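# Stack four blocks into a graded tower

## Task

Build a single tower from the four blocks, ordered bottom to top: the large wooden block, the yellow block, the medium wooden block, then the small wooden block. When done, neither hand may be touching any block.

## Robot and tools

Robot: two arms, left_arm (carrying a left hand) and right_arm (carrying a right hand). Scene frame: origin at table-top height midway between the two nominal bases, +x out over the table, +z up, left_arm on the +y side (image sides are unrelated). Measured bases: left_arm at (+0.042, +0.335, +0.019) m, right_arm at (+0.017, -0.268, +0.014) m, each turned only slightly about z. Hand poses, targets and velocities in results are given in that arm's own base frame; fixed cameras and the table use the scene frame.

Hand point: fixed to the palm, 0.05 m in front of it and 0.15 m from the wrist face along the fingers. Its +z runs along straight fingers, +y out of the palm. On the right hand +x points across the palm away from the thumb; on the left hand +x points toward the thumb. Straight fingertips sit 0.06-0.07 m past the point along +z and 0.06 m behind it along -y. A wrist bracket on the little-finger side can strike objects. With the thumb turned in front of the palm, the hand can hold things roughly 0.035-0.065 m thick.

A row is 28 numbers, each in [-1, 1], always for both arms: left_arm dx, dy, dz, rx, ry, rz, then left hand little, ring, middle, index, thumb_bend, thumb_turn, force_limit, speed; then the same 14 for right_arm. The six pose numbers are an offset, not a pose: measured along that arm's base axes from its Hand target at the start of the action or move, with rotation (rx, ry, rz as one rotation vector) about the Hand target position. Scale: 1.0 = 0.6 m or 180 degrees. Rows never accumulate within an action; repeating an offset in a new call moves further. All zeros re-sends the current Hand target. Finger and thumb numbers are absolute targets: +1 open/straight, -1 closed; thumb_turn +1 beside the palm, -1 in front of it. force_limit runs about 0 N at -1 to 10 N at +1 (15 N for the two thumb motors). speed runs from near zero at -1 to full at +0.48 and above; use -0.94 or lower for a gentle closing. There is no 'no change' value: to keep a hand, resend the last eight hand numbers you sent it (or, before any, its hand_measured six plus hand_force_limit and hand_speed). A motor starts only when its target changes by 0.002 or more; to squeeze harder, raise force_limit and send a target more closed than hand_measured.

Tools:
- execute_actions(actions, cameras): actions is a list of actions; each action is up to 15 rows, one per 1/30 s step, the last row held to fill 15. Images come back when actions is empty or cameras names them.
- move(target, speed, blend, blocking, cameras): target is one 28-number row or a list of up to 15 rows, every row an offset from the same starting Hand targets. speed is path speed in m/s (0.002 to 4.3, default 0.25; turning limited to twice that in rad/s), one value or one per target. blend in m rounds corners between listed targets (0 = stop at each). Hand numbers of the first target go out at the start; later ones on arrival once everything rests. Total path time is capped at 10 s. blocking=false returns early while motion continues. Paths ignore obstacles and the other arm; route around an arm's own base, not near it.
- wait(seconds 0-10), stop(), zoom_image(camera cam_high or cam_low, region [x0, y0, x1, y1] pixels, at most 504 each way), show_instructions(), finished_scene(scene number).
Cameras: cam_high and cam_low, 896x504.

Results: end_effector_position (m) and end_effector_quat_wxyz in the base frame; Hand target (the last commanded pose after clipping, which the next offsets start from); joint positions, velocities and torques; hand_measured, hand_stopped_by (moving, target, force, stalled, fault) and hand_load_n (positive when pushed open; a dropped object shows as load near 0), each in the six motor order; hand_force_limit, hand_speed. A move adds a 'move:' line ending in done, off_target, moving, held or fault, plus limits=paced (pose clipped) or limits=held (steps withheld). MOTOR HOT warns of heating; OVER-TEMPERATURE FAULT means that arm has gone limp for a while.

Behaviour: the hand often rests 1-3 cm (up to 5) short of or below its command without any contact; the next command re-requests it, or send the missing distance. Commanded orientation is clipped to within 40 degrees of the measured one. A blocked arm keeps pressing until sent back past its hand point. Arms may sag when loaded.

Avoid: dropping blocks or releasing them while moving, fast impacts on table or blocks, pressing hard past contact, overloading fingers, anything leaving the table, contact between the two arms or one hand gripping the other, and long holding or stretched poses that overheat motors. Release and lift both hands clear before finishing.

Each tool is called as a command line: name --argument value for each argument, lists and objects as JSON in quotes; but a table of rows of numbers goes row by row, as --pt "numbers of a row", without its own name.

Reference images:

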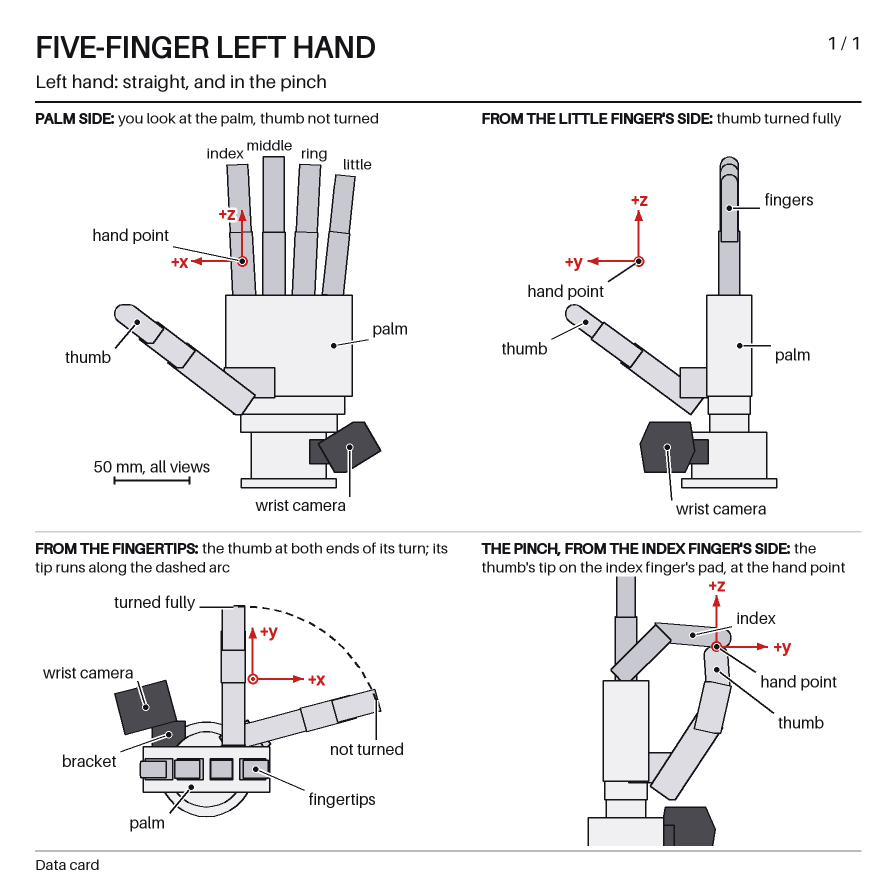

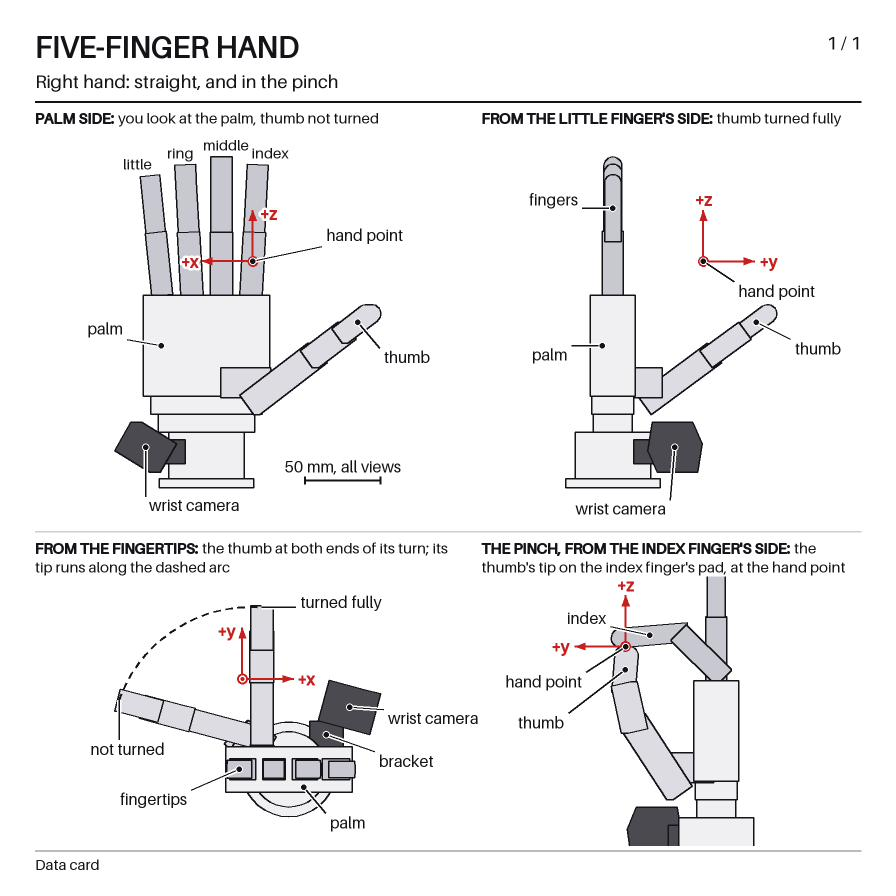

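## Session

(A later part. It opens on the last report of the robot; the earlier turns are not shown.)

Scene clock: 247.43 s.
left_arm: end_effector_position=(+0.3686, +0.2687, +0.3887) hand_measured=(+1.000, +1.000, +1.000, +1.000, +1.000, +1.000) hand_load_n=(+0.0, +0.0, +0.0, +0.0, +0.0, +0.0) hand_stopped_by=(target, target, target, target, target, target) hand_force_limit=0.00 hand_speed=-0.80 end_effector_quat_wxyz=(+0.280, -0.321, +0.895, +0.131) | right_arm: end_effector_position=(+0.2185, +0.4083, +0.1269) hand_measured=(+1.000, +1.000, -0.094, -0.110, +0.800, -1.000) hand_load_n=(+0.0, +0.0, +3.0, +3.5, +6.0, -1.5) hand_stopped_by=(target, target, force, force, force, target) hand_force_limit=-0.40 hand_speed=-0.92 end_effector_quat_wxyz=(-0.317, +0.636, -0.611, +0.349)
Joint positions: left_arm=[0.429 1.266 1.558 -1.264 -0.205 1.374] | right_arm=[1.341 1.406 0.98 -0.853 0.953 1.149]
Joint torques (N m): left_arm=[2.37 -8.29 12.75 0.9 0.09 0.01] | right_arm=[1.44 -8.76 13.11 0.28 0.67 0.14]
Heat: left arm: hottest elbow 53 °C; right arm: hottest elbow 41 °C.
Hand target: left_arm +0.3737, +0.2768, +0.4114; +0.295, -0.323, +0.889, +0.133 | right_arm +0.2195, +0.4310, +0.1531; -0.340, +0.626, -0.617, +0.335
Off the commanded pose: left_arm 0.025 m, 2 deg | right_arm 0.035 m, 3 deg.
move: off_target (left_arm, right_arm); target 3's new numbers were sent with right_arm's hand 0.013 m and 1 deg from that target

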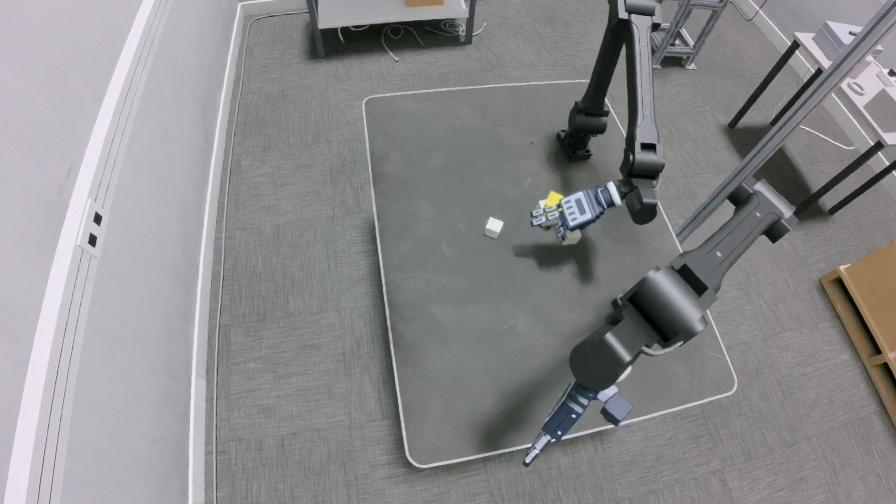

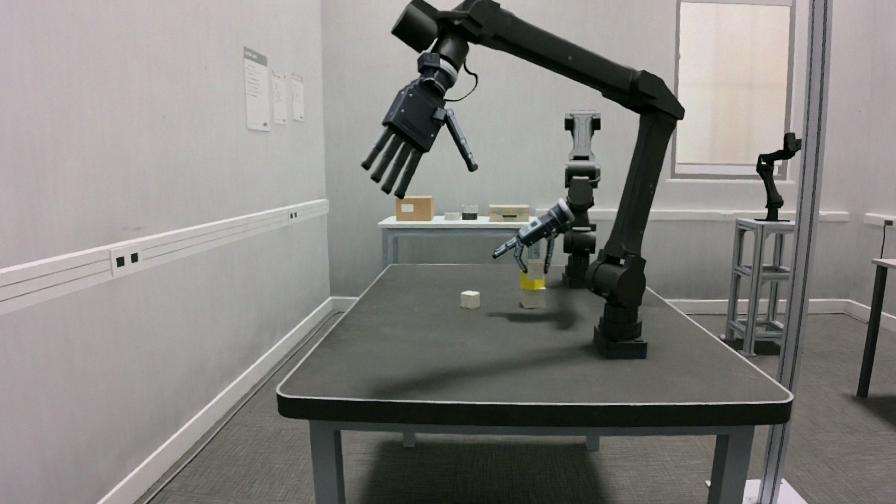

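move --pt "0 0 0 0 0 0 1 1 1 1 1 1 0 -0.8 0 0 0.14 0 0 0 1 1 -0.3 -0.3 0.2 -1 -0.4 -0.92" --pt "0 0 0 0 0 0 1 1 1 1 1 1 0 -0.8 -0.0408 -0.235 0.15 0 0 0.2833 1 1 -0.3 -0.3 0.2 -1 -0.4 -0.92" --pt "0 0 0 0 0 0 1 1 1 1 1 1 0 -0.8 -0.0408 -0.235 0.012 0 0 0.2833 1 1 -0.3 -0.3 0.2 -1 -0.4 -0.92" --speed '[0.15,0.25,0.12]' --blend 0.015 --cameras '["all"]'

zoom_image --camera "cam_high" --region '[500, 150, 600, 230]'

zoom_image --camera "cam_low" --region '[480, 220, 580, 300]'

Scene clock: 272.47 s.
left_arm: end_effector_position=(+0.3686, +0.2687, +0.3887) hand_measured=(+1.000, +1.000, +1.000, +1.000, +1.000, +1.000) hand_load_n=(+0.0, +0.0, +0.0, +0.0, +0.0, +0.0) hand_stopped_by=(target, target, target, target, target, target) hand_force_limit=0.00 hand_speed=-0.80 end_effector_quat_wxyz=(+0.280, -0.321, +0.895, +0.131) | right_arm: end_effector_position=(+0.1915, +0.2919, +0.1683) hand_measured=(+1.000, +1.000, -0.094, -0.110, +0.800, -1.000) hand_load_n=(+0.0, +0.0, +3.0, +3.0, +6.0, -2.0) hand_stopped_by=(target, target, force, force, force, target) hand_force_limit=-0.40 hand_speed=-0.92 end_effector_quat_wxyz=(-0.454, +0.829, -0.287, +0.153)
Joint positions: left_arm=[0.429 1.266 1.558 -1.264 -0.205 1.374] | right_arm=[0.896 0.707 0.538 -0.401 -0.014 -0.001]
Joint torques (N m): left_arm=[2.2 -8.41 12.72 0.92 0.08 0] | right_arm=[-0.21 -0.32 9.35 2.06 -0.14 0]
Heat: left arm: hottest elbow 53 °C; right arm: hottest elbow 45 °C.
Hand target: left_arm +0.3737, +0.2768, +0.4114; +0.295, -0.323, +0.889, +0.133 | right_arm +0.1950, +0.2900, +0.1603; -0.451, +0.831, -0.287, +0.156
Off the commanded pose: left_arm 0.025 m, 2 deg | right_arm 0.009 m, 1 deg.
move: off_target (left_arm)

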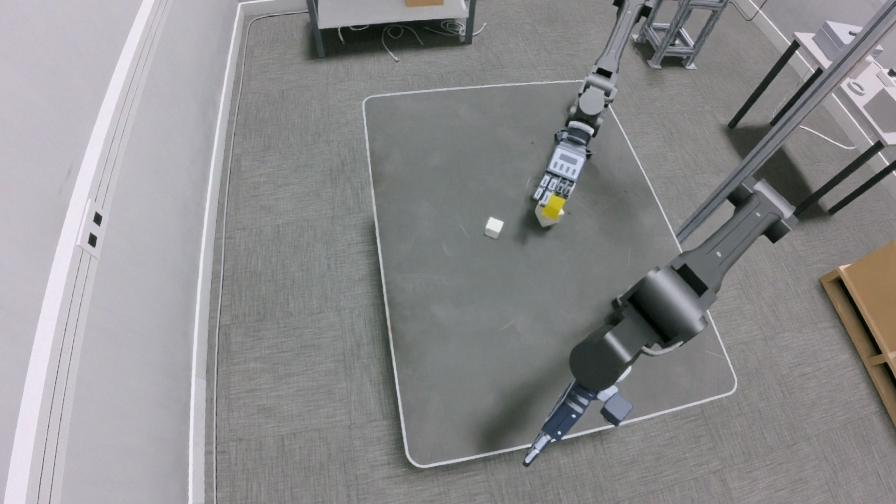

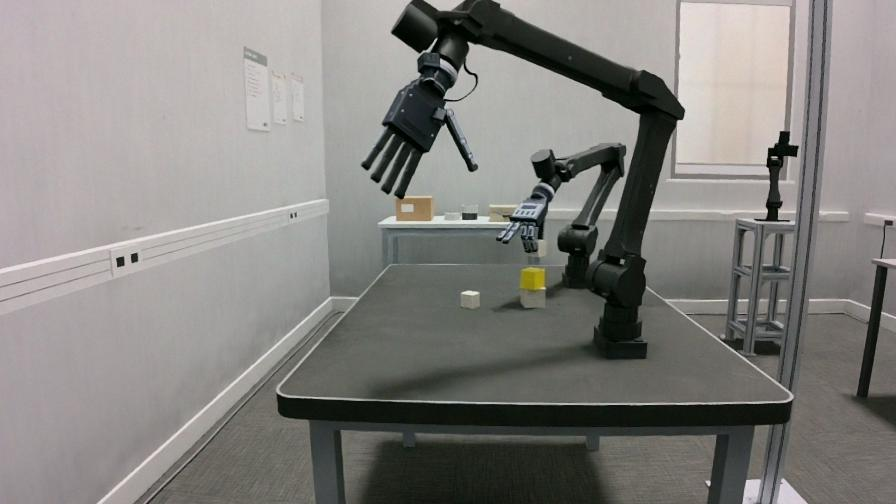

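Scaled by 5.040 from the camera's 896x504 image, which has a finer 1280x720 frame.

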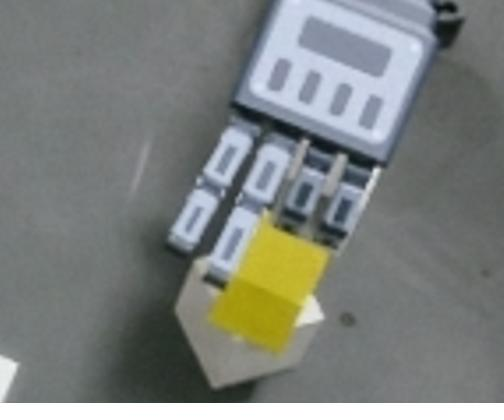

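Scaled by 5.040 from the camera's 896x504 image, which has a finer 1280x720 frame.

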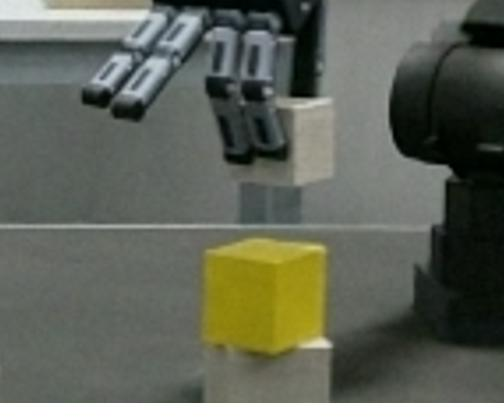

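move --pt "0 0 0 0 0 0 1 1 1 1 1 1 0 -0.8 0.0125 0.0017 -0.052 0 0 0 1 1 -0.3 -0.3 0.2 -1 -0.4 -0.92" --speed 0.08 --cameras '["all"]'

zoom_image --camera "cam_high" --region '[520, 170, 590, 240]'

zoom_image --camera "cam_low" --region '[500, 240, 570, 310]'

Scene clock: 334.30 s.
left_arm: end_effector_position=(+0.3686, +0.2687, +0.3887) hand_measured=(+1.000, +1.000, +1.000, +1.000, +1.000, +1.000) hand_load_n=(+0.0, +0.0, +0.0, +0.0, +0.0, -0.5) hand_stopped_by=(target, target, target, target, target, target) hand_force_limit=0.00 hand_speed=-0.80 end_effector_quat_wxyz=(+0.280, -0.321, +0.895, +0.131) | right_arm: end_effector_position=(+0.1995, +0.2937, +0.1370) hand_measured=(+1.000, +1.000, -0.094, -0.110, +0.800, -1.000) hand_load_n=(+0.0, +0.0, +3.0, +3.5, +6.0, -1.5) hand_stopped_by=(target, target, force, force, force, target) hand_force_limit=-0.40 hand_speed=-0.92 end_effector_quat_wxyz=(-0.455, +0.829, -0.287, +0.153)
Joint positions: left_arm=[0.429 1.266 1.558 -1.264 -0.205 1.374] | right_arm=[0.873 0.762 0.473 -0.282 -0.033 -0.013]
Joint torques (N m): left_arm=[2.2 -8.35 12.77 0.91 0.09 0] | right_arm=[-0.15 -0.62 9.11 2.07 -0.15 0]
Heat: left arm: hottest elbow 54 °C; right arm: hottest elbow 41 °C.
Hand target: left_arm +0.3737, +0.2768, +0.4114; +0.295, -0.323, +0.889, +0.133 | right_arm +0.2025, +0.2910, +0.1291; -0.451, +0.830, -0.287, +0.156
Off the commanded pose: left_arm 0.025 m, 2 deg | right_arm 0.009 m, 1 deg.
move: off_target (left_arm)

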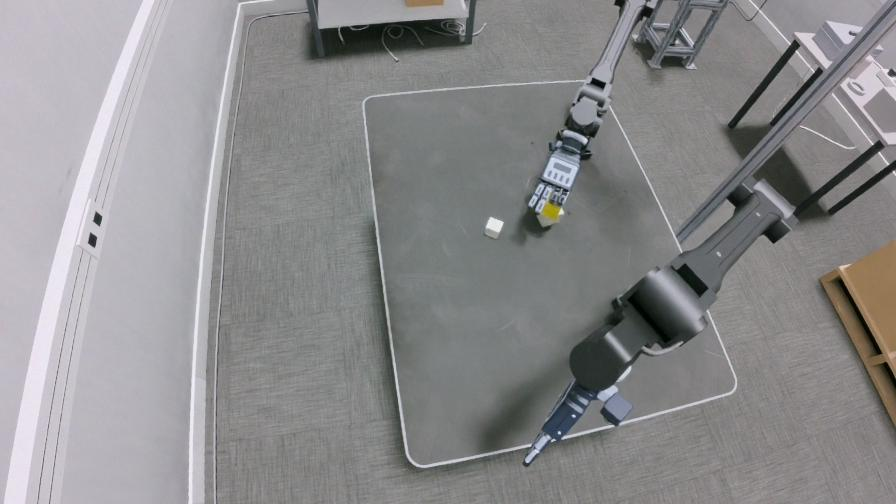

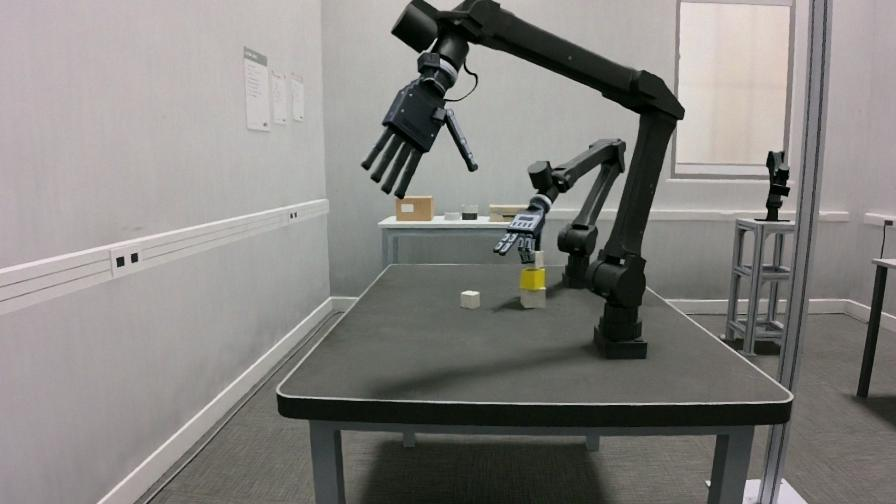

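Scaled by 7.200 from the camera's 896x504 image, which has a finer 1280x720 frame.

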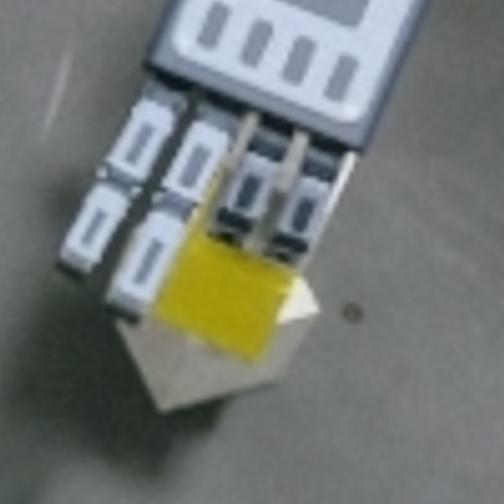

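Scaled by 7.200 from the camera's 896x504 image, which has a finer 1280x720 frame.

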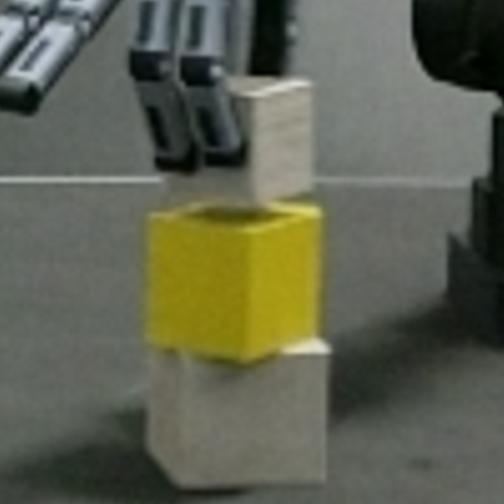

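move --pt "0 0 0 0 0 0 1 1 1 1 1 1 0 -0.8 0 0 -0.022 0 0 0 1 1 -0.3 -0.3 0.2 -1 -0.4 -0.92" --pt "0 0 0 0 0 0 1 1 1 1 1 1 0 -0.8 0 0 -0.015 0 0 0 1 1 1 1 1 -1 -0.4 -0.7" --pt "0 0 0 0 0 0 1 1 1 1 1 1 0 -0.8 0 0 0.2 0 0 0 1 1 1 1 1 -1 -0.4 -0.7" --speed '[0.04,0.04,0.12]' --cameras '["all"]'

zoom_image --camera "cam_high" --region '[470, 160, 610, 260]'

zoom_image --camera "cam_low" --region '[450, 230, 590, 310]'

Scene clock: 360.90 s.
left_arm: end_effector_position=(+0.3686, +0.2687, +0.3887) hand_measured=(+1.000, +1.000, +1.000, +1.000, +1.000, +1.000) hand_load_n=(+0.0, +0.0, +0.0, +0.0, +0.0, +0.0) hand_stopped_by=(target, target, target, target, target, target) hand_force_limit=0.00 hand_speed=-0.80 end_effector_quat_wxyz=(+0.280, -0.321, +0.895, +0.131) | right_arm: end_effector_position=(+0.1918, +0.2845, +0.2119) hand_measured=(+1.000, +1.000, +1.000, +1.000, +1.000, -1.000) hand_load_n=(+0.0, +0.0, +0.0, -0.5, +0.0, +0.0) hand_stopped_by=(target, target, target, target, target, target) hand_force_limit=-0.40 hand_speed=-0.70 end_effector_quat_wxyz=(-0.427, +0.844, -0.292, +0.143)
Joint positions: left_arm=[0.429 1.266 1.558 -1.264 -0.205 1.374] | right_arm=[0.872 0.717 0.688 -0.609 -0.034 -0.014]
Joint torques (N m): left_arm=[2.26 -8.35 12.78 0.9 0.09 0] | right_arm=[-0.09 -1.73 15.42 1.11 -0.09 0.01]
Heat: left arm: hottest elbow 54 °C; right arm: hottest elbow 40 °C.
Hand target: left_arm +0.3737, +0.2768, +0.4114; +0.295, -0.323, +0.889, +0.133 | right_arm +0.2025, +0.2911, +0.2491; -0.451, +0.831, -0.287, +0.156
Off the commanded pose: left_arm 0.025 m, 2 deg | right_arm 0.039 m, 4 deg.
move: off_target (left_arm, right_arm); target 2's new numbers were sent with right_arm's hand 0.011 m and 1 deg from that target

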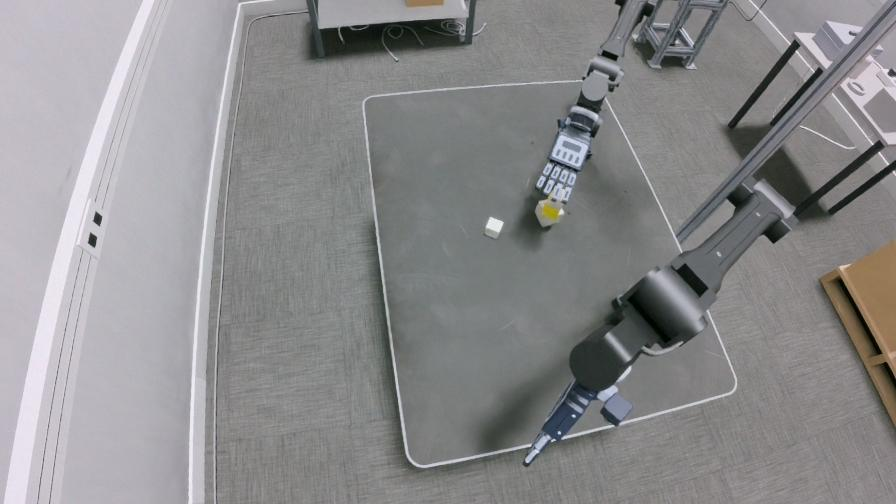

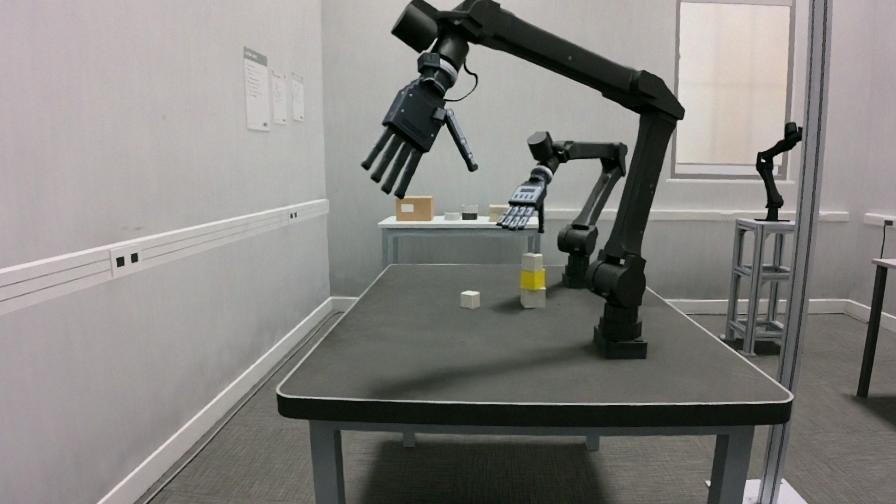

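Scaled by 3.600 from the camera's 896x504 image, which has a finer 1280x720 frame.

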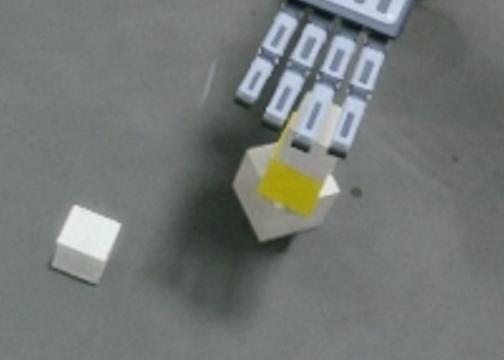

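Scaled by 3.600 from the camera's 896x504 image, which has a finer 1280x720 frame.

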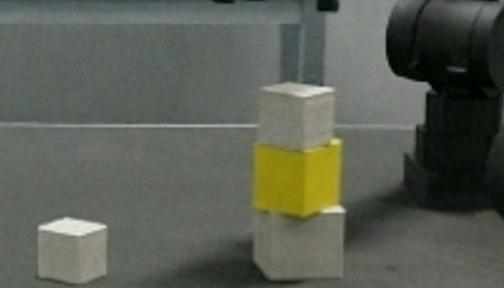

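move --pt "0 0 0 0 0 0 1 1 1 1 1 1 0 -0.8 0.2658 0 0 0 0 0.0111 1 1 0.3 0.3 1 -1 -0.4 -0.4" --pt "0 0 0 0 0 0 1 1 1 1 1 1 0 -0.8 0.2658 0 -0.2735 0 0 0.0111 1 1 0.3 0.3 1 -1 -0.4 -0.4" --speed '[0.25,0.2]' --blend 0.02 --cameras '["all"]'

zoom_image --camera "cam_high" --region '[450, 160, 590, 260]'

zoom_image --camera "cam_low" --region '[430, 230, 570, 310]'

Scene clock: 379.80 s.
left_arm: end_effector_position=(+0.3686, +0.2687, +0.3887) hand_measured=(+1.000, +1.000, +1.000, +1.000, +1.000, +1.000) hand_load_n=(+0.0, +0.0, +0.0, +0.0, +0.0, +0.0) hand_stopped_by=(target, target, target, target, target, target) hand_force_limit=0.00 hand_speed=-0.80 end_effector_quat_wxyz=(+0.280, -0.321, +0.895, +0.131) | right_arm: end_effector_position=(+0.3621, +0.2939, +0.0949) hand_measured=(+1.000, +1.000, +0.300, +0.300, +1.000, -1.000) hand_load_n=(+0.0, -0.5, +0.0, +0.0, +0.0, +0.0) hand_stopped_by=(target, target, target, target, target, target) hand_force_limit=-0.40 hand_speed=-0.40 end_effector_quat_wxyz=(-0.457, +0.833, -0.272, +0.150)
Joint positions: left_arm=[0.429 1.266 1.558 -1.264 -0.205 1.374] | right_arm=[0.503 1.285 0.67 0.003 -0.364 -0.246]
Joint torques (N m): left_arm=[2.32 -8.35 12.77 0.87 0.09 0] | right_arm=[0.26 -5.54 8.01 1.99 -0.32 0.03]
Heat: left arm: hottest elbow 54 °C; right arm: hottest elbow 47 °C.
Hand target: left_arm +0.3737, +0.2768, +0.4114; +0.295, -0.323, +0.889, +0.133 | right_arm +0.3619, +0.2911, +0.0850; -0.453, +0.835, -0.273, +0.148
Off the commanded pose: left_arm 0.025 m, 2 deg | right_arm 0.010 m, 1 deg.
move: off_target (left_arm)

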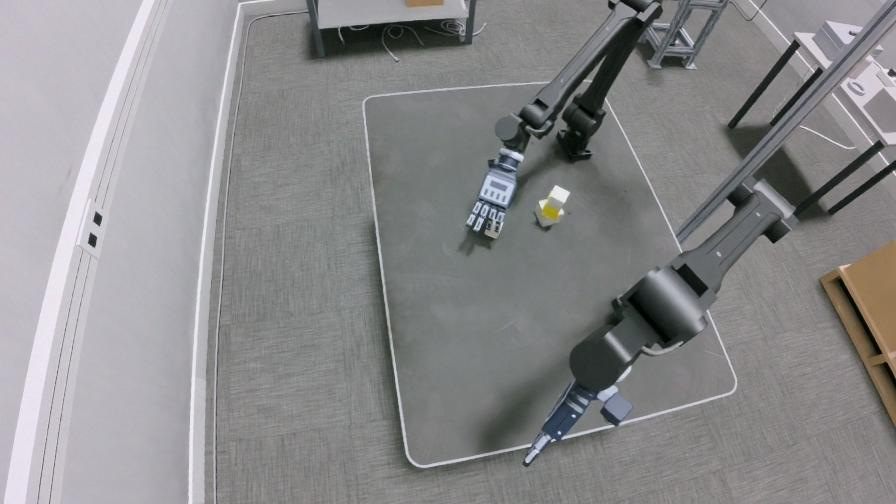

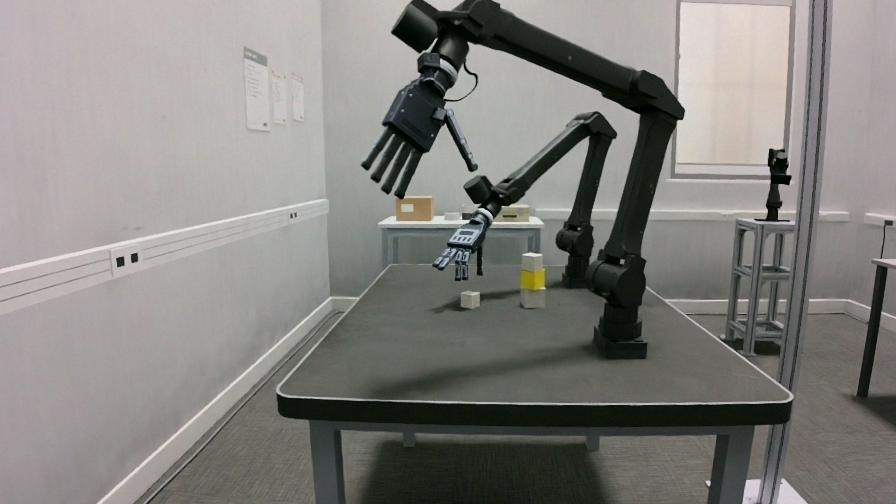

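Scaled by 3.600 from the camera's 896x504 image, which has a finer 1280x720 frame.

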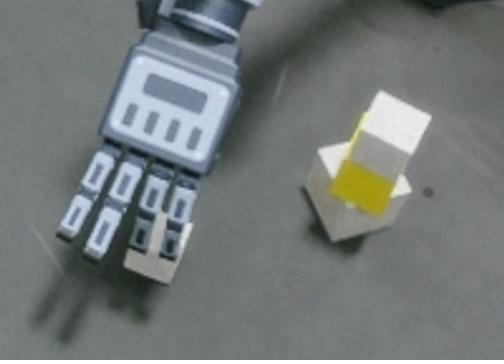

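Scaled by 3.600 from the camera's 896x504 image, which has a finer 1280x720 frame.

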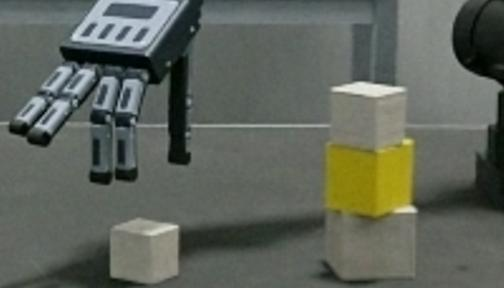

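move --pt "0 0 0 0 0 0 1 1 1 1 1 1 0 -0.8 0.0109 0.0055 -0.05 0 0 0 1 1 0.3 0.3 1 -1 -0.4 -0.4" --pt "0 0 0 0 0 0 1 1 1 1 1 1 0 -0.8 0.0109 0.0055 -0.12 0 0 0 1 1 0.3 0.3 1 -1 -0.4 -0.4" --speed 0.12 --blend 0.01 --cameras '["all"]'

zoom_image --camera "cam_high" --region '[450, 180, 550, 260]'

zoom_image --camera "cam_low" --region '[430, 250, 530, 330]'

Scene clock: 391.90 s.
left_arm: end_effector_position=(+0.3686, +0.2687, +0.3887) hand_measured=(+1.000, +1.000, +1.000, +1.000, +1.000, +1.000) hand_load_n=(+0.0, +0.0, +0.0, -0.5, +0.0, +0.0) hand_stopped_by=(target, target, target, target, target, target) hand_force_limit=0.00 hand_speed=-0.80 end_effector_quat_wxyz=(+0.280, -0.321, +0.895, +0.131) | right_arm: end_effector_position=(+0.3705, +0.2985, +0.0233) hand_measured=(+1.000, +1.000, +0.300, +0.300, +1.000, -1.000) hand_load_n=(+0.0, +0.0, +0.0, +0.0, +0.0, +0.0) hand_stopped_by=(target, target, target, target, target, target) hand_force_limit=-0.40 hand_speed=-0.40 end_effector_quat_wxyz=(-0.458, +0.833, -0.272, +0.150)
Joint positions: left_arm=[0.429 1.266 1.558 -1.264 -0.205 1.374] | right_arm=[0.503 1.483 0.609 0.264 -0.365 -0.246]
Joint torques (N m): left_arm=[2.32 -8.29 12.75 0.91 0.09 0] | right_arm=[0.21 -6.65 6.5 2.03 -0.32 0.03]
Heat: left arm: hottest elbow 54 °C; right arm: hottest elbow 44 °C.
Hand target: left_arm +0.3737, +0.2768, +0.4114; +0.295, -0.323, +0.889, +0.133 | right_arm +0.3684, +0.2943, +0.0129; -0.453, +0.835, -0.273, +0.148
Off the commanded pose: left_arm 0.025 m, 2 deg | right_arm 0.011 m, 1 deg.
move: off_target (left_arm, right_arm)

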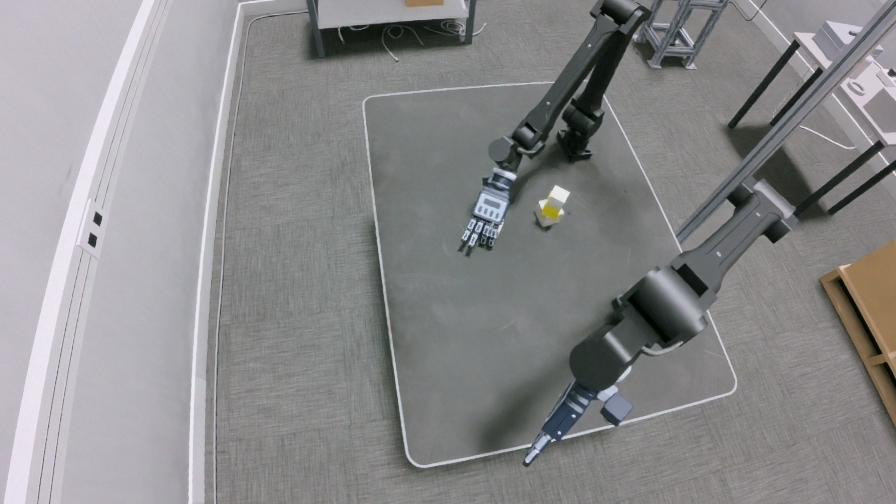

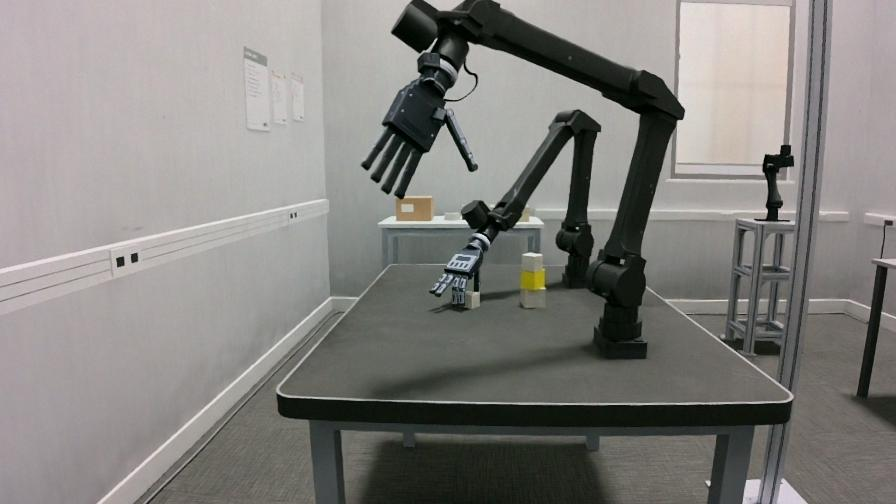

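Scaled by 5.040 from the camera's 896x504 image, which has a finer 1280x720 frame.

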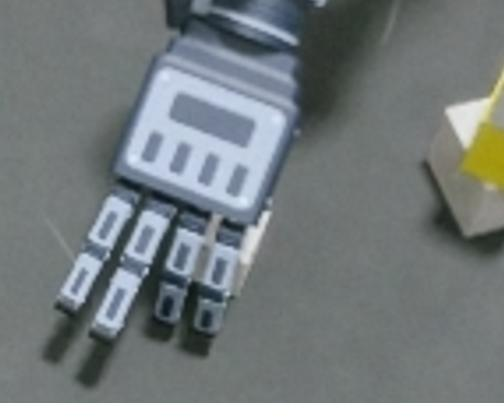

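Scaled by 5.040 from the camera's 896x504 image, which has a finer 1280x720 frame.

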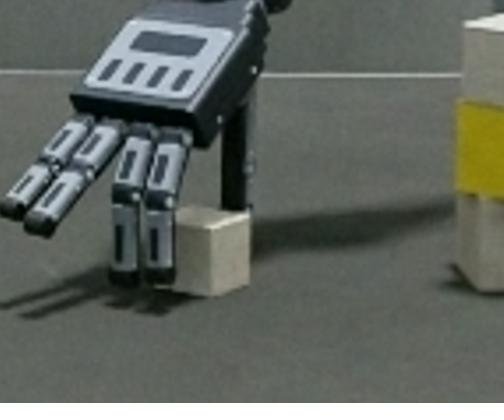

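move --pt "0 0 0 0 0 0 1 1 1 1 1 1 0 -0.8 -0.003 -0.0105 -0.0083 0 0 0 1 1 0.3 0.3 1 -1 -0.4 -0.4" --pt "0 0 0 0 0 0 1 1 1 1 1 1 0 -0.8 -0.003 -0.0105 -0.0083 0 0 0 1 1 -0.4 -0.4 0 -1 -0.4 -0.92" --pt "0 0 0 0 0 0 1 1 1 1 1 1 0 -0.8 -0.003 -0.0105 0.38 0 0 0 1 1 -0.4 -0.4 0 -1 -0.4 -0.92" --speed '[0.08,0.1,0.2]' --cameras '["all"]'

zoom_image --camera "cam_high" --region '[520, 170, 590, 240]'

zoom_image --camera "cam_low" --region '[500, 240, 570, 310]'

Scene clock: 419.60 s.
left_arm: end_effector_position=(+0.3686, +0.2687, +0.3887) hand_measured=(+1.000, +1.000, +1.000, +1.000, +1.000, +1.000) hand_load_n=(+0.0, +0.0, +0.0, +0.0, +0.0, +0.0) hand_stopped_by=(target, target, target, target, target, target) hand_force_limit=0.00 hand_speed=-0.80 end_effector_quat_wxyz=(+0.280, -0.321, +0.895, +0.131) | right_arm: end_effector_position=(+0.3481, +0.2840, +0.2079) hand_measured=(+1.000, +1.000, -0.118, -0.154, +0.780, -1.000) hand_load_n=(-0.5, +0.0, +2.0, +4.5, +6.5, -1.5) hand_stopped_by=(target, target, force, force, force, target) hand_force_limit=-0.40 hand_speed=-0.92 end_effector_quat_wxyz=(-0.437, +0.845, -0.282, +0.127)
Joint positions: left_arm=[0.429 1.266 1.558 -1.264 -0.205 1.374] | right_arm=[0.495 1.117 0.894 -0.46 -0.376 -0.252]
Joint torques (N m): left_arm=[2.32 -8.41 12.78 0.9 0.09 0] | right_arm=[-0.15 -6.01 14.99 1.11 -0.29 0.01]
Heat: left arm: hottest elbow 54 °C; right arm: hottest elbow 40 °C.
Hand target: left_arm +0.3737, +0.2768, +0.4114; +0.295, -0.323, +0.889, +0.133 | right_arm +0.3667, +0.2880, +0.2409; -0.453, +0.835, -0.273, +0.148
Off the commanded pose: left_arm 0.025 m, 2 deg | right_arm 0.038 m, 3 deg.
move: off_target (left_arm, right_arm); target 2's new numbers were sent with right_arm's hand 0.014 m and 1 deg from that target

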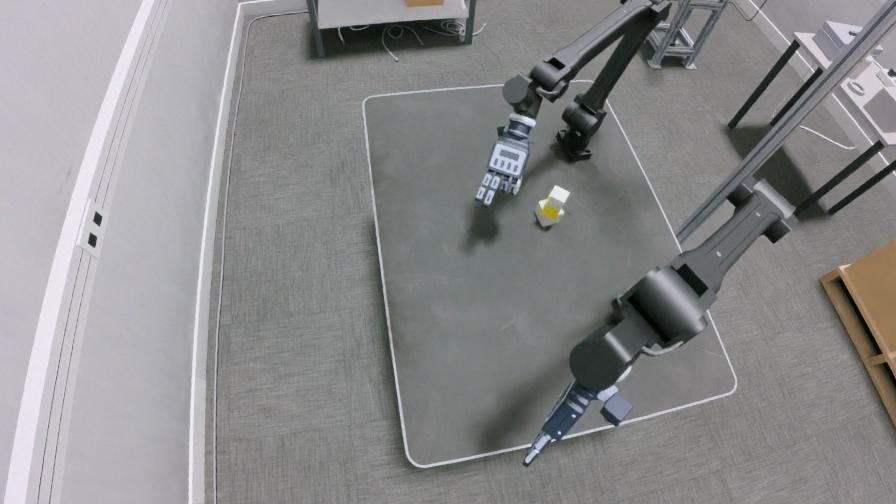

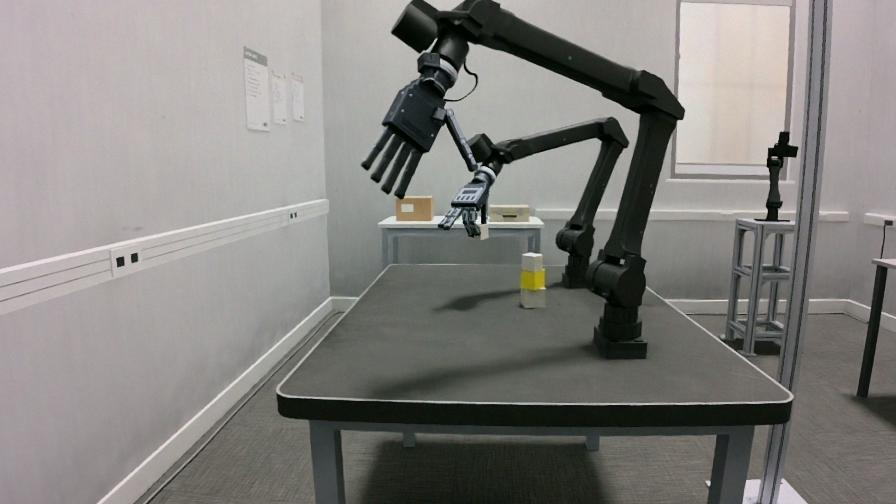

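Scaled by 7.200 from the camera's 896x504 image, which has a finer 1280x720 frame.

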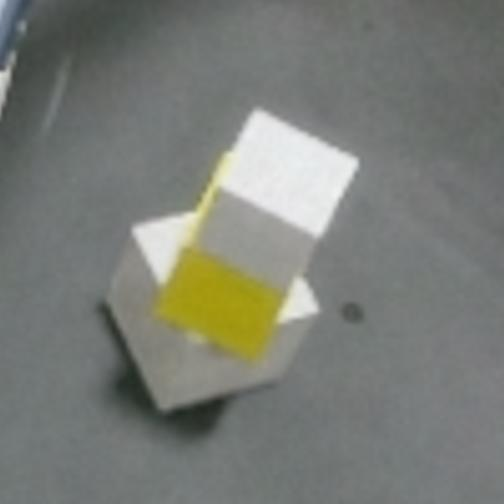

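Scaled by 7.200 from the camera's 896x504 image, which has a finer 1280x720 frame.

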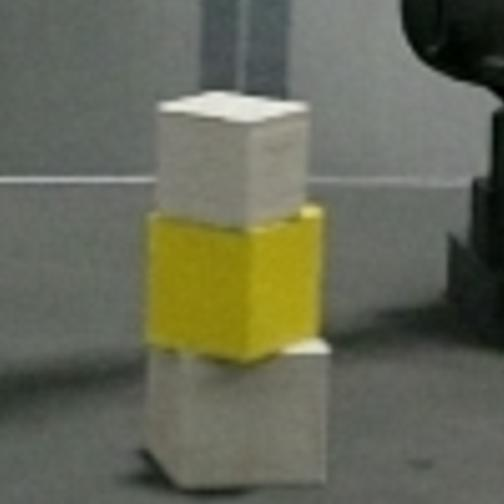

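move --pt "0 0 0 0 0 0 1 1 1 1 1 1 0 -0.8 -0.283 0.0047 0.05 0 0 -0.0111 1 1 -0.4 -0.4 0 -1 -0.4 -0.92" --pt "0 0 0 0 0 0 1 1 1 1 1 1 0 -0.8 -0.283 0.0047 -0.0948 0 0 -0.0111 1 1 -0.4 -0.4 0 -1 -0.4 -0.92" --speed '[0.2,0.12]' --blend 0.015 --cameras '["all"]'

zoom_image --camera "cam_high" --region '[520, 150, 590, 220]'

zoom_image --camera "cam_low" --region '[500, 210, 570, 280]'

Scene clock: 457.33 s.
left_arm: end_effector_position=(+0.3686, +0.2687, +0.3887) hand_measured=(+1.000, +1.000, +1.000, +1.000, +1.000, +1.000) hand_load_n=(+0.0, +0.0, +0.0, +0.0, +0.0, +0.0) hand_stopped_by=(target, target, target, target, target, target) hand_force_limit=0.00 hand_speed=-0.80 end_effector_quat_wxyz=(+0.280, -0.321, +0.895, +0.131) | right_arm: end_effector_position=(+0.1993, +0.2884, +0.1899) hand_measured=(+1.000, +1.000, -0.118, -0.154, +0.780, -1.000) hand_load_n=(+0.0, +0.0, +2.0, +4.5, +6.5, -1.5) hand_stopped_by=(target, target, force, force, force, target) hand_force_limit=-0.40 hand_speed=-0.92 end_effector_quat_wxyz=(-0.450, +0.831, -0.286, +0.160)
Joint positions: left_arm=[0.429 1.266 1.558 -1.264 -0.205 1.374] | right_arm=[0.871 0.707 0.599 -0.468 -0.022 -0.024]
Joint torques (N m): left_arm=[2.26 -8.29 12.77 0.88 0.09 0] | right_arm=[1.32 -0.91 9.35 2.07 0.02 0.17]
Heat: left arm: hottest elbow 55 °C; right arm: hottest elbow 46 °C.
Hand target: left_arm +0.3737, +0.2768, +0.4114; +0.295, -0.323, +0.889, +0.133 | right_arm +0.1969, +0.2908, +0.1841; -0.451, +0.831, -0.287, +0.156
Off the commanded pose: left_arm 0.025 m, 2 deg | right_arm 0.007 m, 0 deg.
move: off_target (left_arm)

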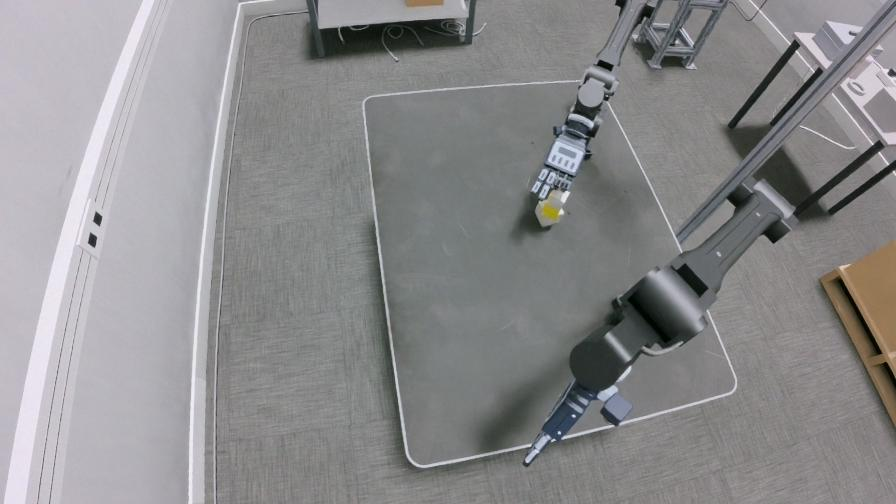

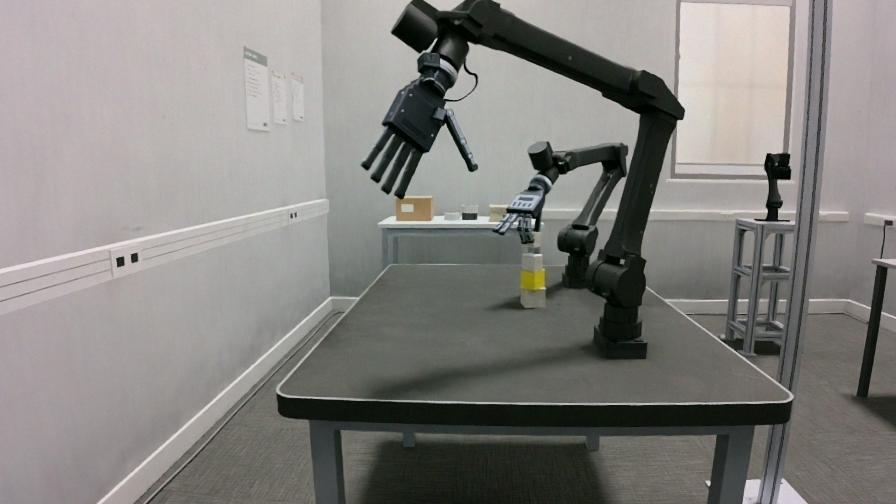

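Scaled by 7.200 from the camera's 896x504 image, which has a finer 1280x720 frame.

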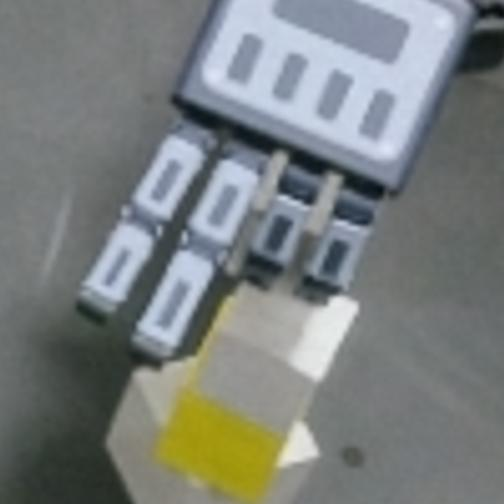

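Scaled by 7.200 from the camera's 896x504 image, which has a finer 1280x720 frame.

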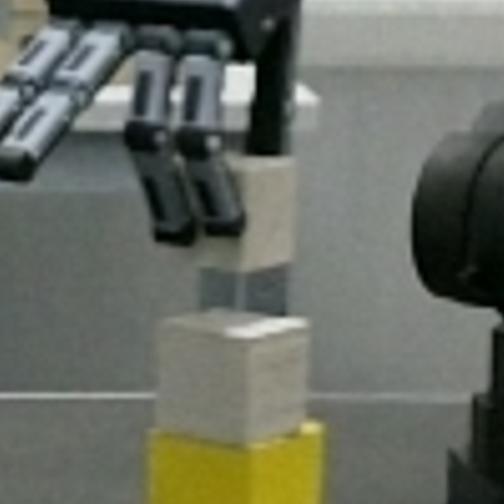

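move --pt "0 0 0 0 0 0 1 1 1 1 1 1 0 -0.8 -0.003 0 -0.031 0 0 0 1 1 -0.4 -0.4 0 -1 -0.4 -0.92" --speed 0.08 --cameras '["all"]'

zoom_image --camera "cam_high" --region '[530, 160, 590, 220]'

zoom_image --camera "cam_low" --region '[500, 220, 570, 290]'

Scene clock: 484.87 s.
left_arm: end_effector_position=(+0.3686, +0.2687, +0.3887) hand_measured=(+1.000, +1.000, +1.000, +1.000, +1.000, +1.000) hand_load_n=(+0.0, +0.0, +0.0, +0.0, +0.0, +0.0) hand_stopped_by=(target, target, target, target, target, target) hand_force_limit=0.00 hand_speed=-0.80 end_effector_quat_wxyz=(+0.280, -0.321, +0.895, +0.131) | right_arm: end_effector_position=(+0.1981, +0.2881, +0.1737) hand_measured=(+1.000, +1.000, -0.118, -0.154, +0.780, -1.000) hand_load_n=(+0.0, +0.0, +2.0, +4.5, +6.5, -1.5) hand_stopped_by=(target, target, force, force, force, target) hand_force_limit=-0.40 hand_speed=-0.92 end_effector_quat_wxyz=(-0.452, +0.829, -0.286, +0.161)
Joint positions: left_arm=[0.429 1.266 1.558 -1.264 -0.205 1.374] | right_arm=[0.875 0.707 0.552 -0.415 -0.017 -0.021]
Joint torques (N m): left_arm=[2.37 -8.35 12.77 0.9 0.08 0] | right_arm=[1.55 -0.38 9.26 2.1 0.02 0.19]
Heat: left arm: hottest elbow 55 °C; right arm: hottest elbow 45 °C.
Hand target: left_arm +0.3737, +0.2768, +0.4114; +0.295, -0.323, +0.889, +0.133 | right_arm +0.1951, +0.2908, +0.1656; -0.451, +0.831, -0.287, +0.156
Off the commanded pose: left_arm 0.025 m, 2 deg | right_arm 0.009 m, 1 deg.
move: off_target (left_arm)

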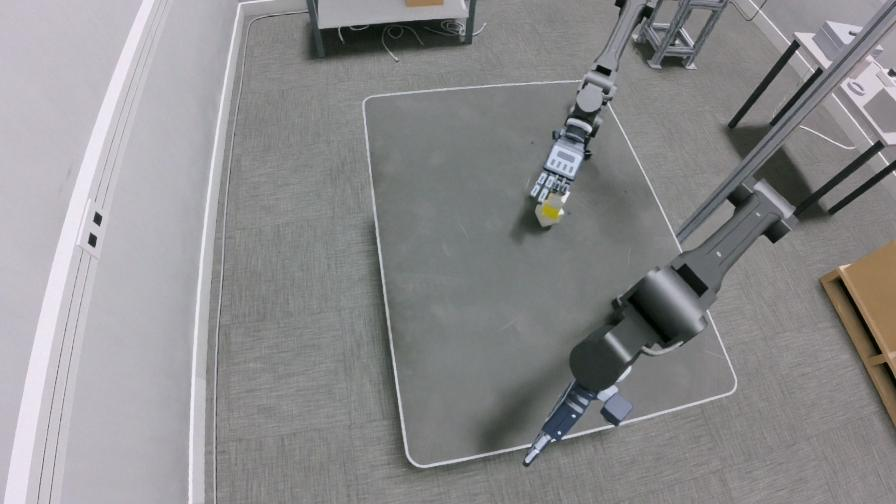

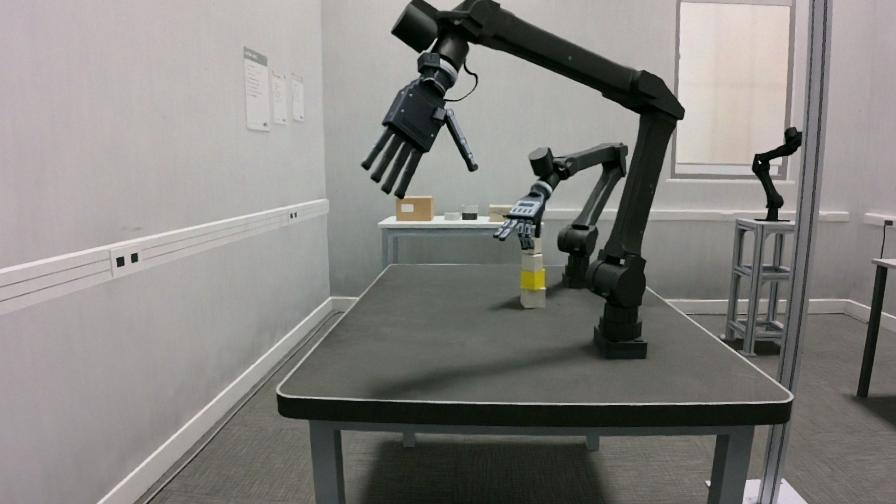

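Scaled by 8.400 from the camera's 896x504 image, which has a finer 1280x720 frame.

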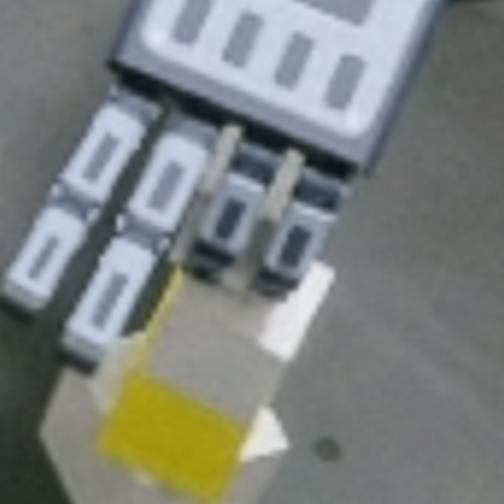

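Scaled by 7.200 from the camera's 896x504 image, which has a finer 1280x720 frame.

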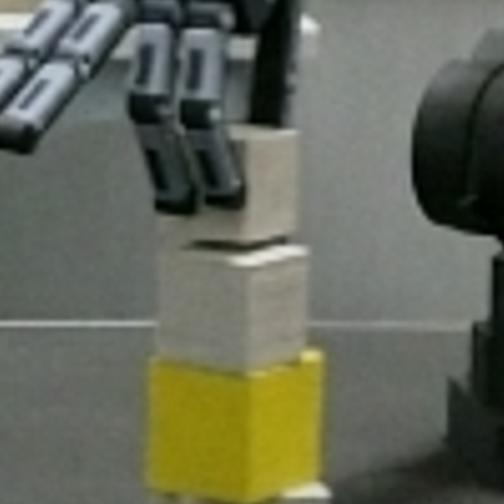

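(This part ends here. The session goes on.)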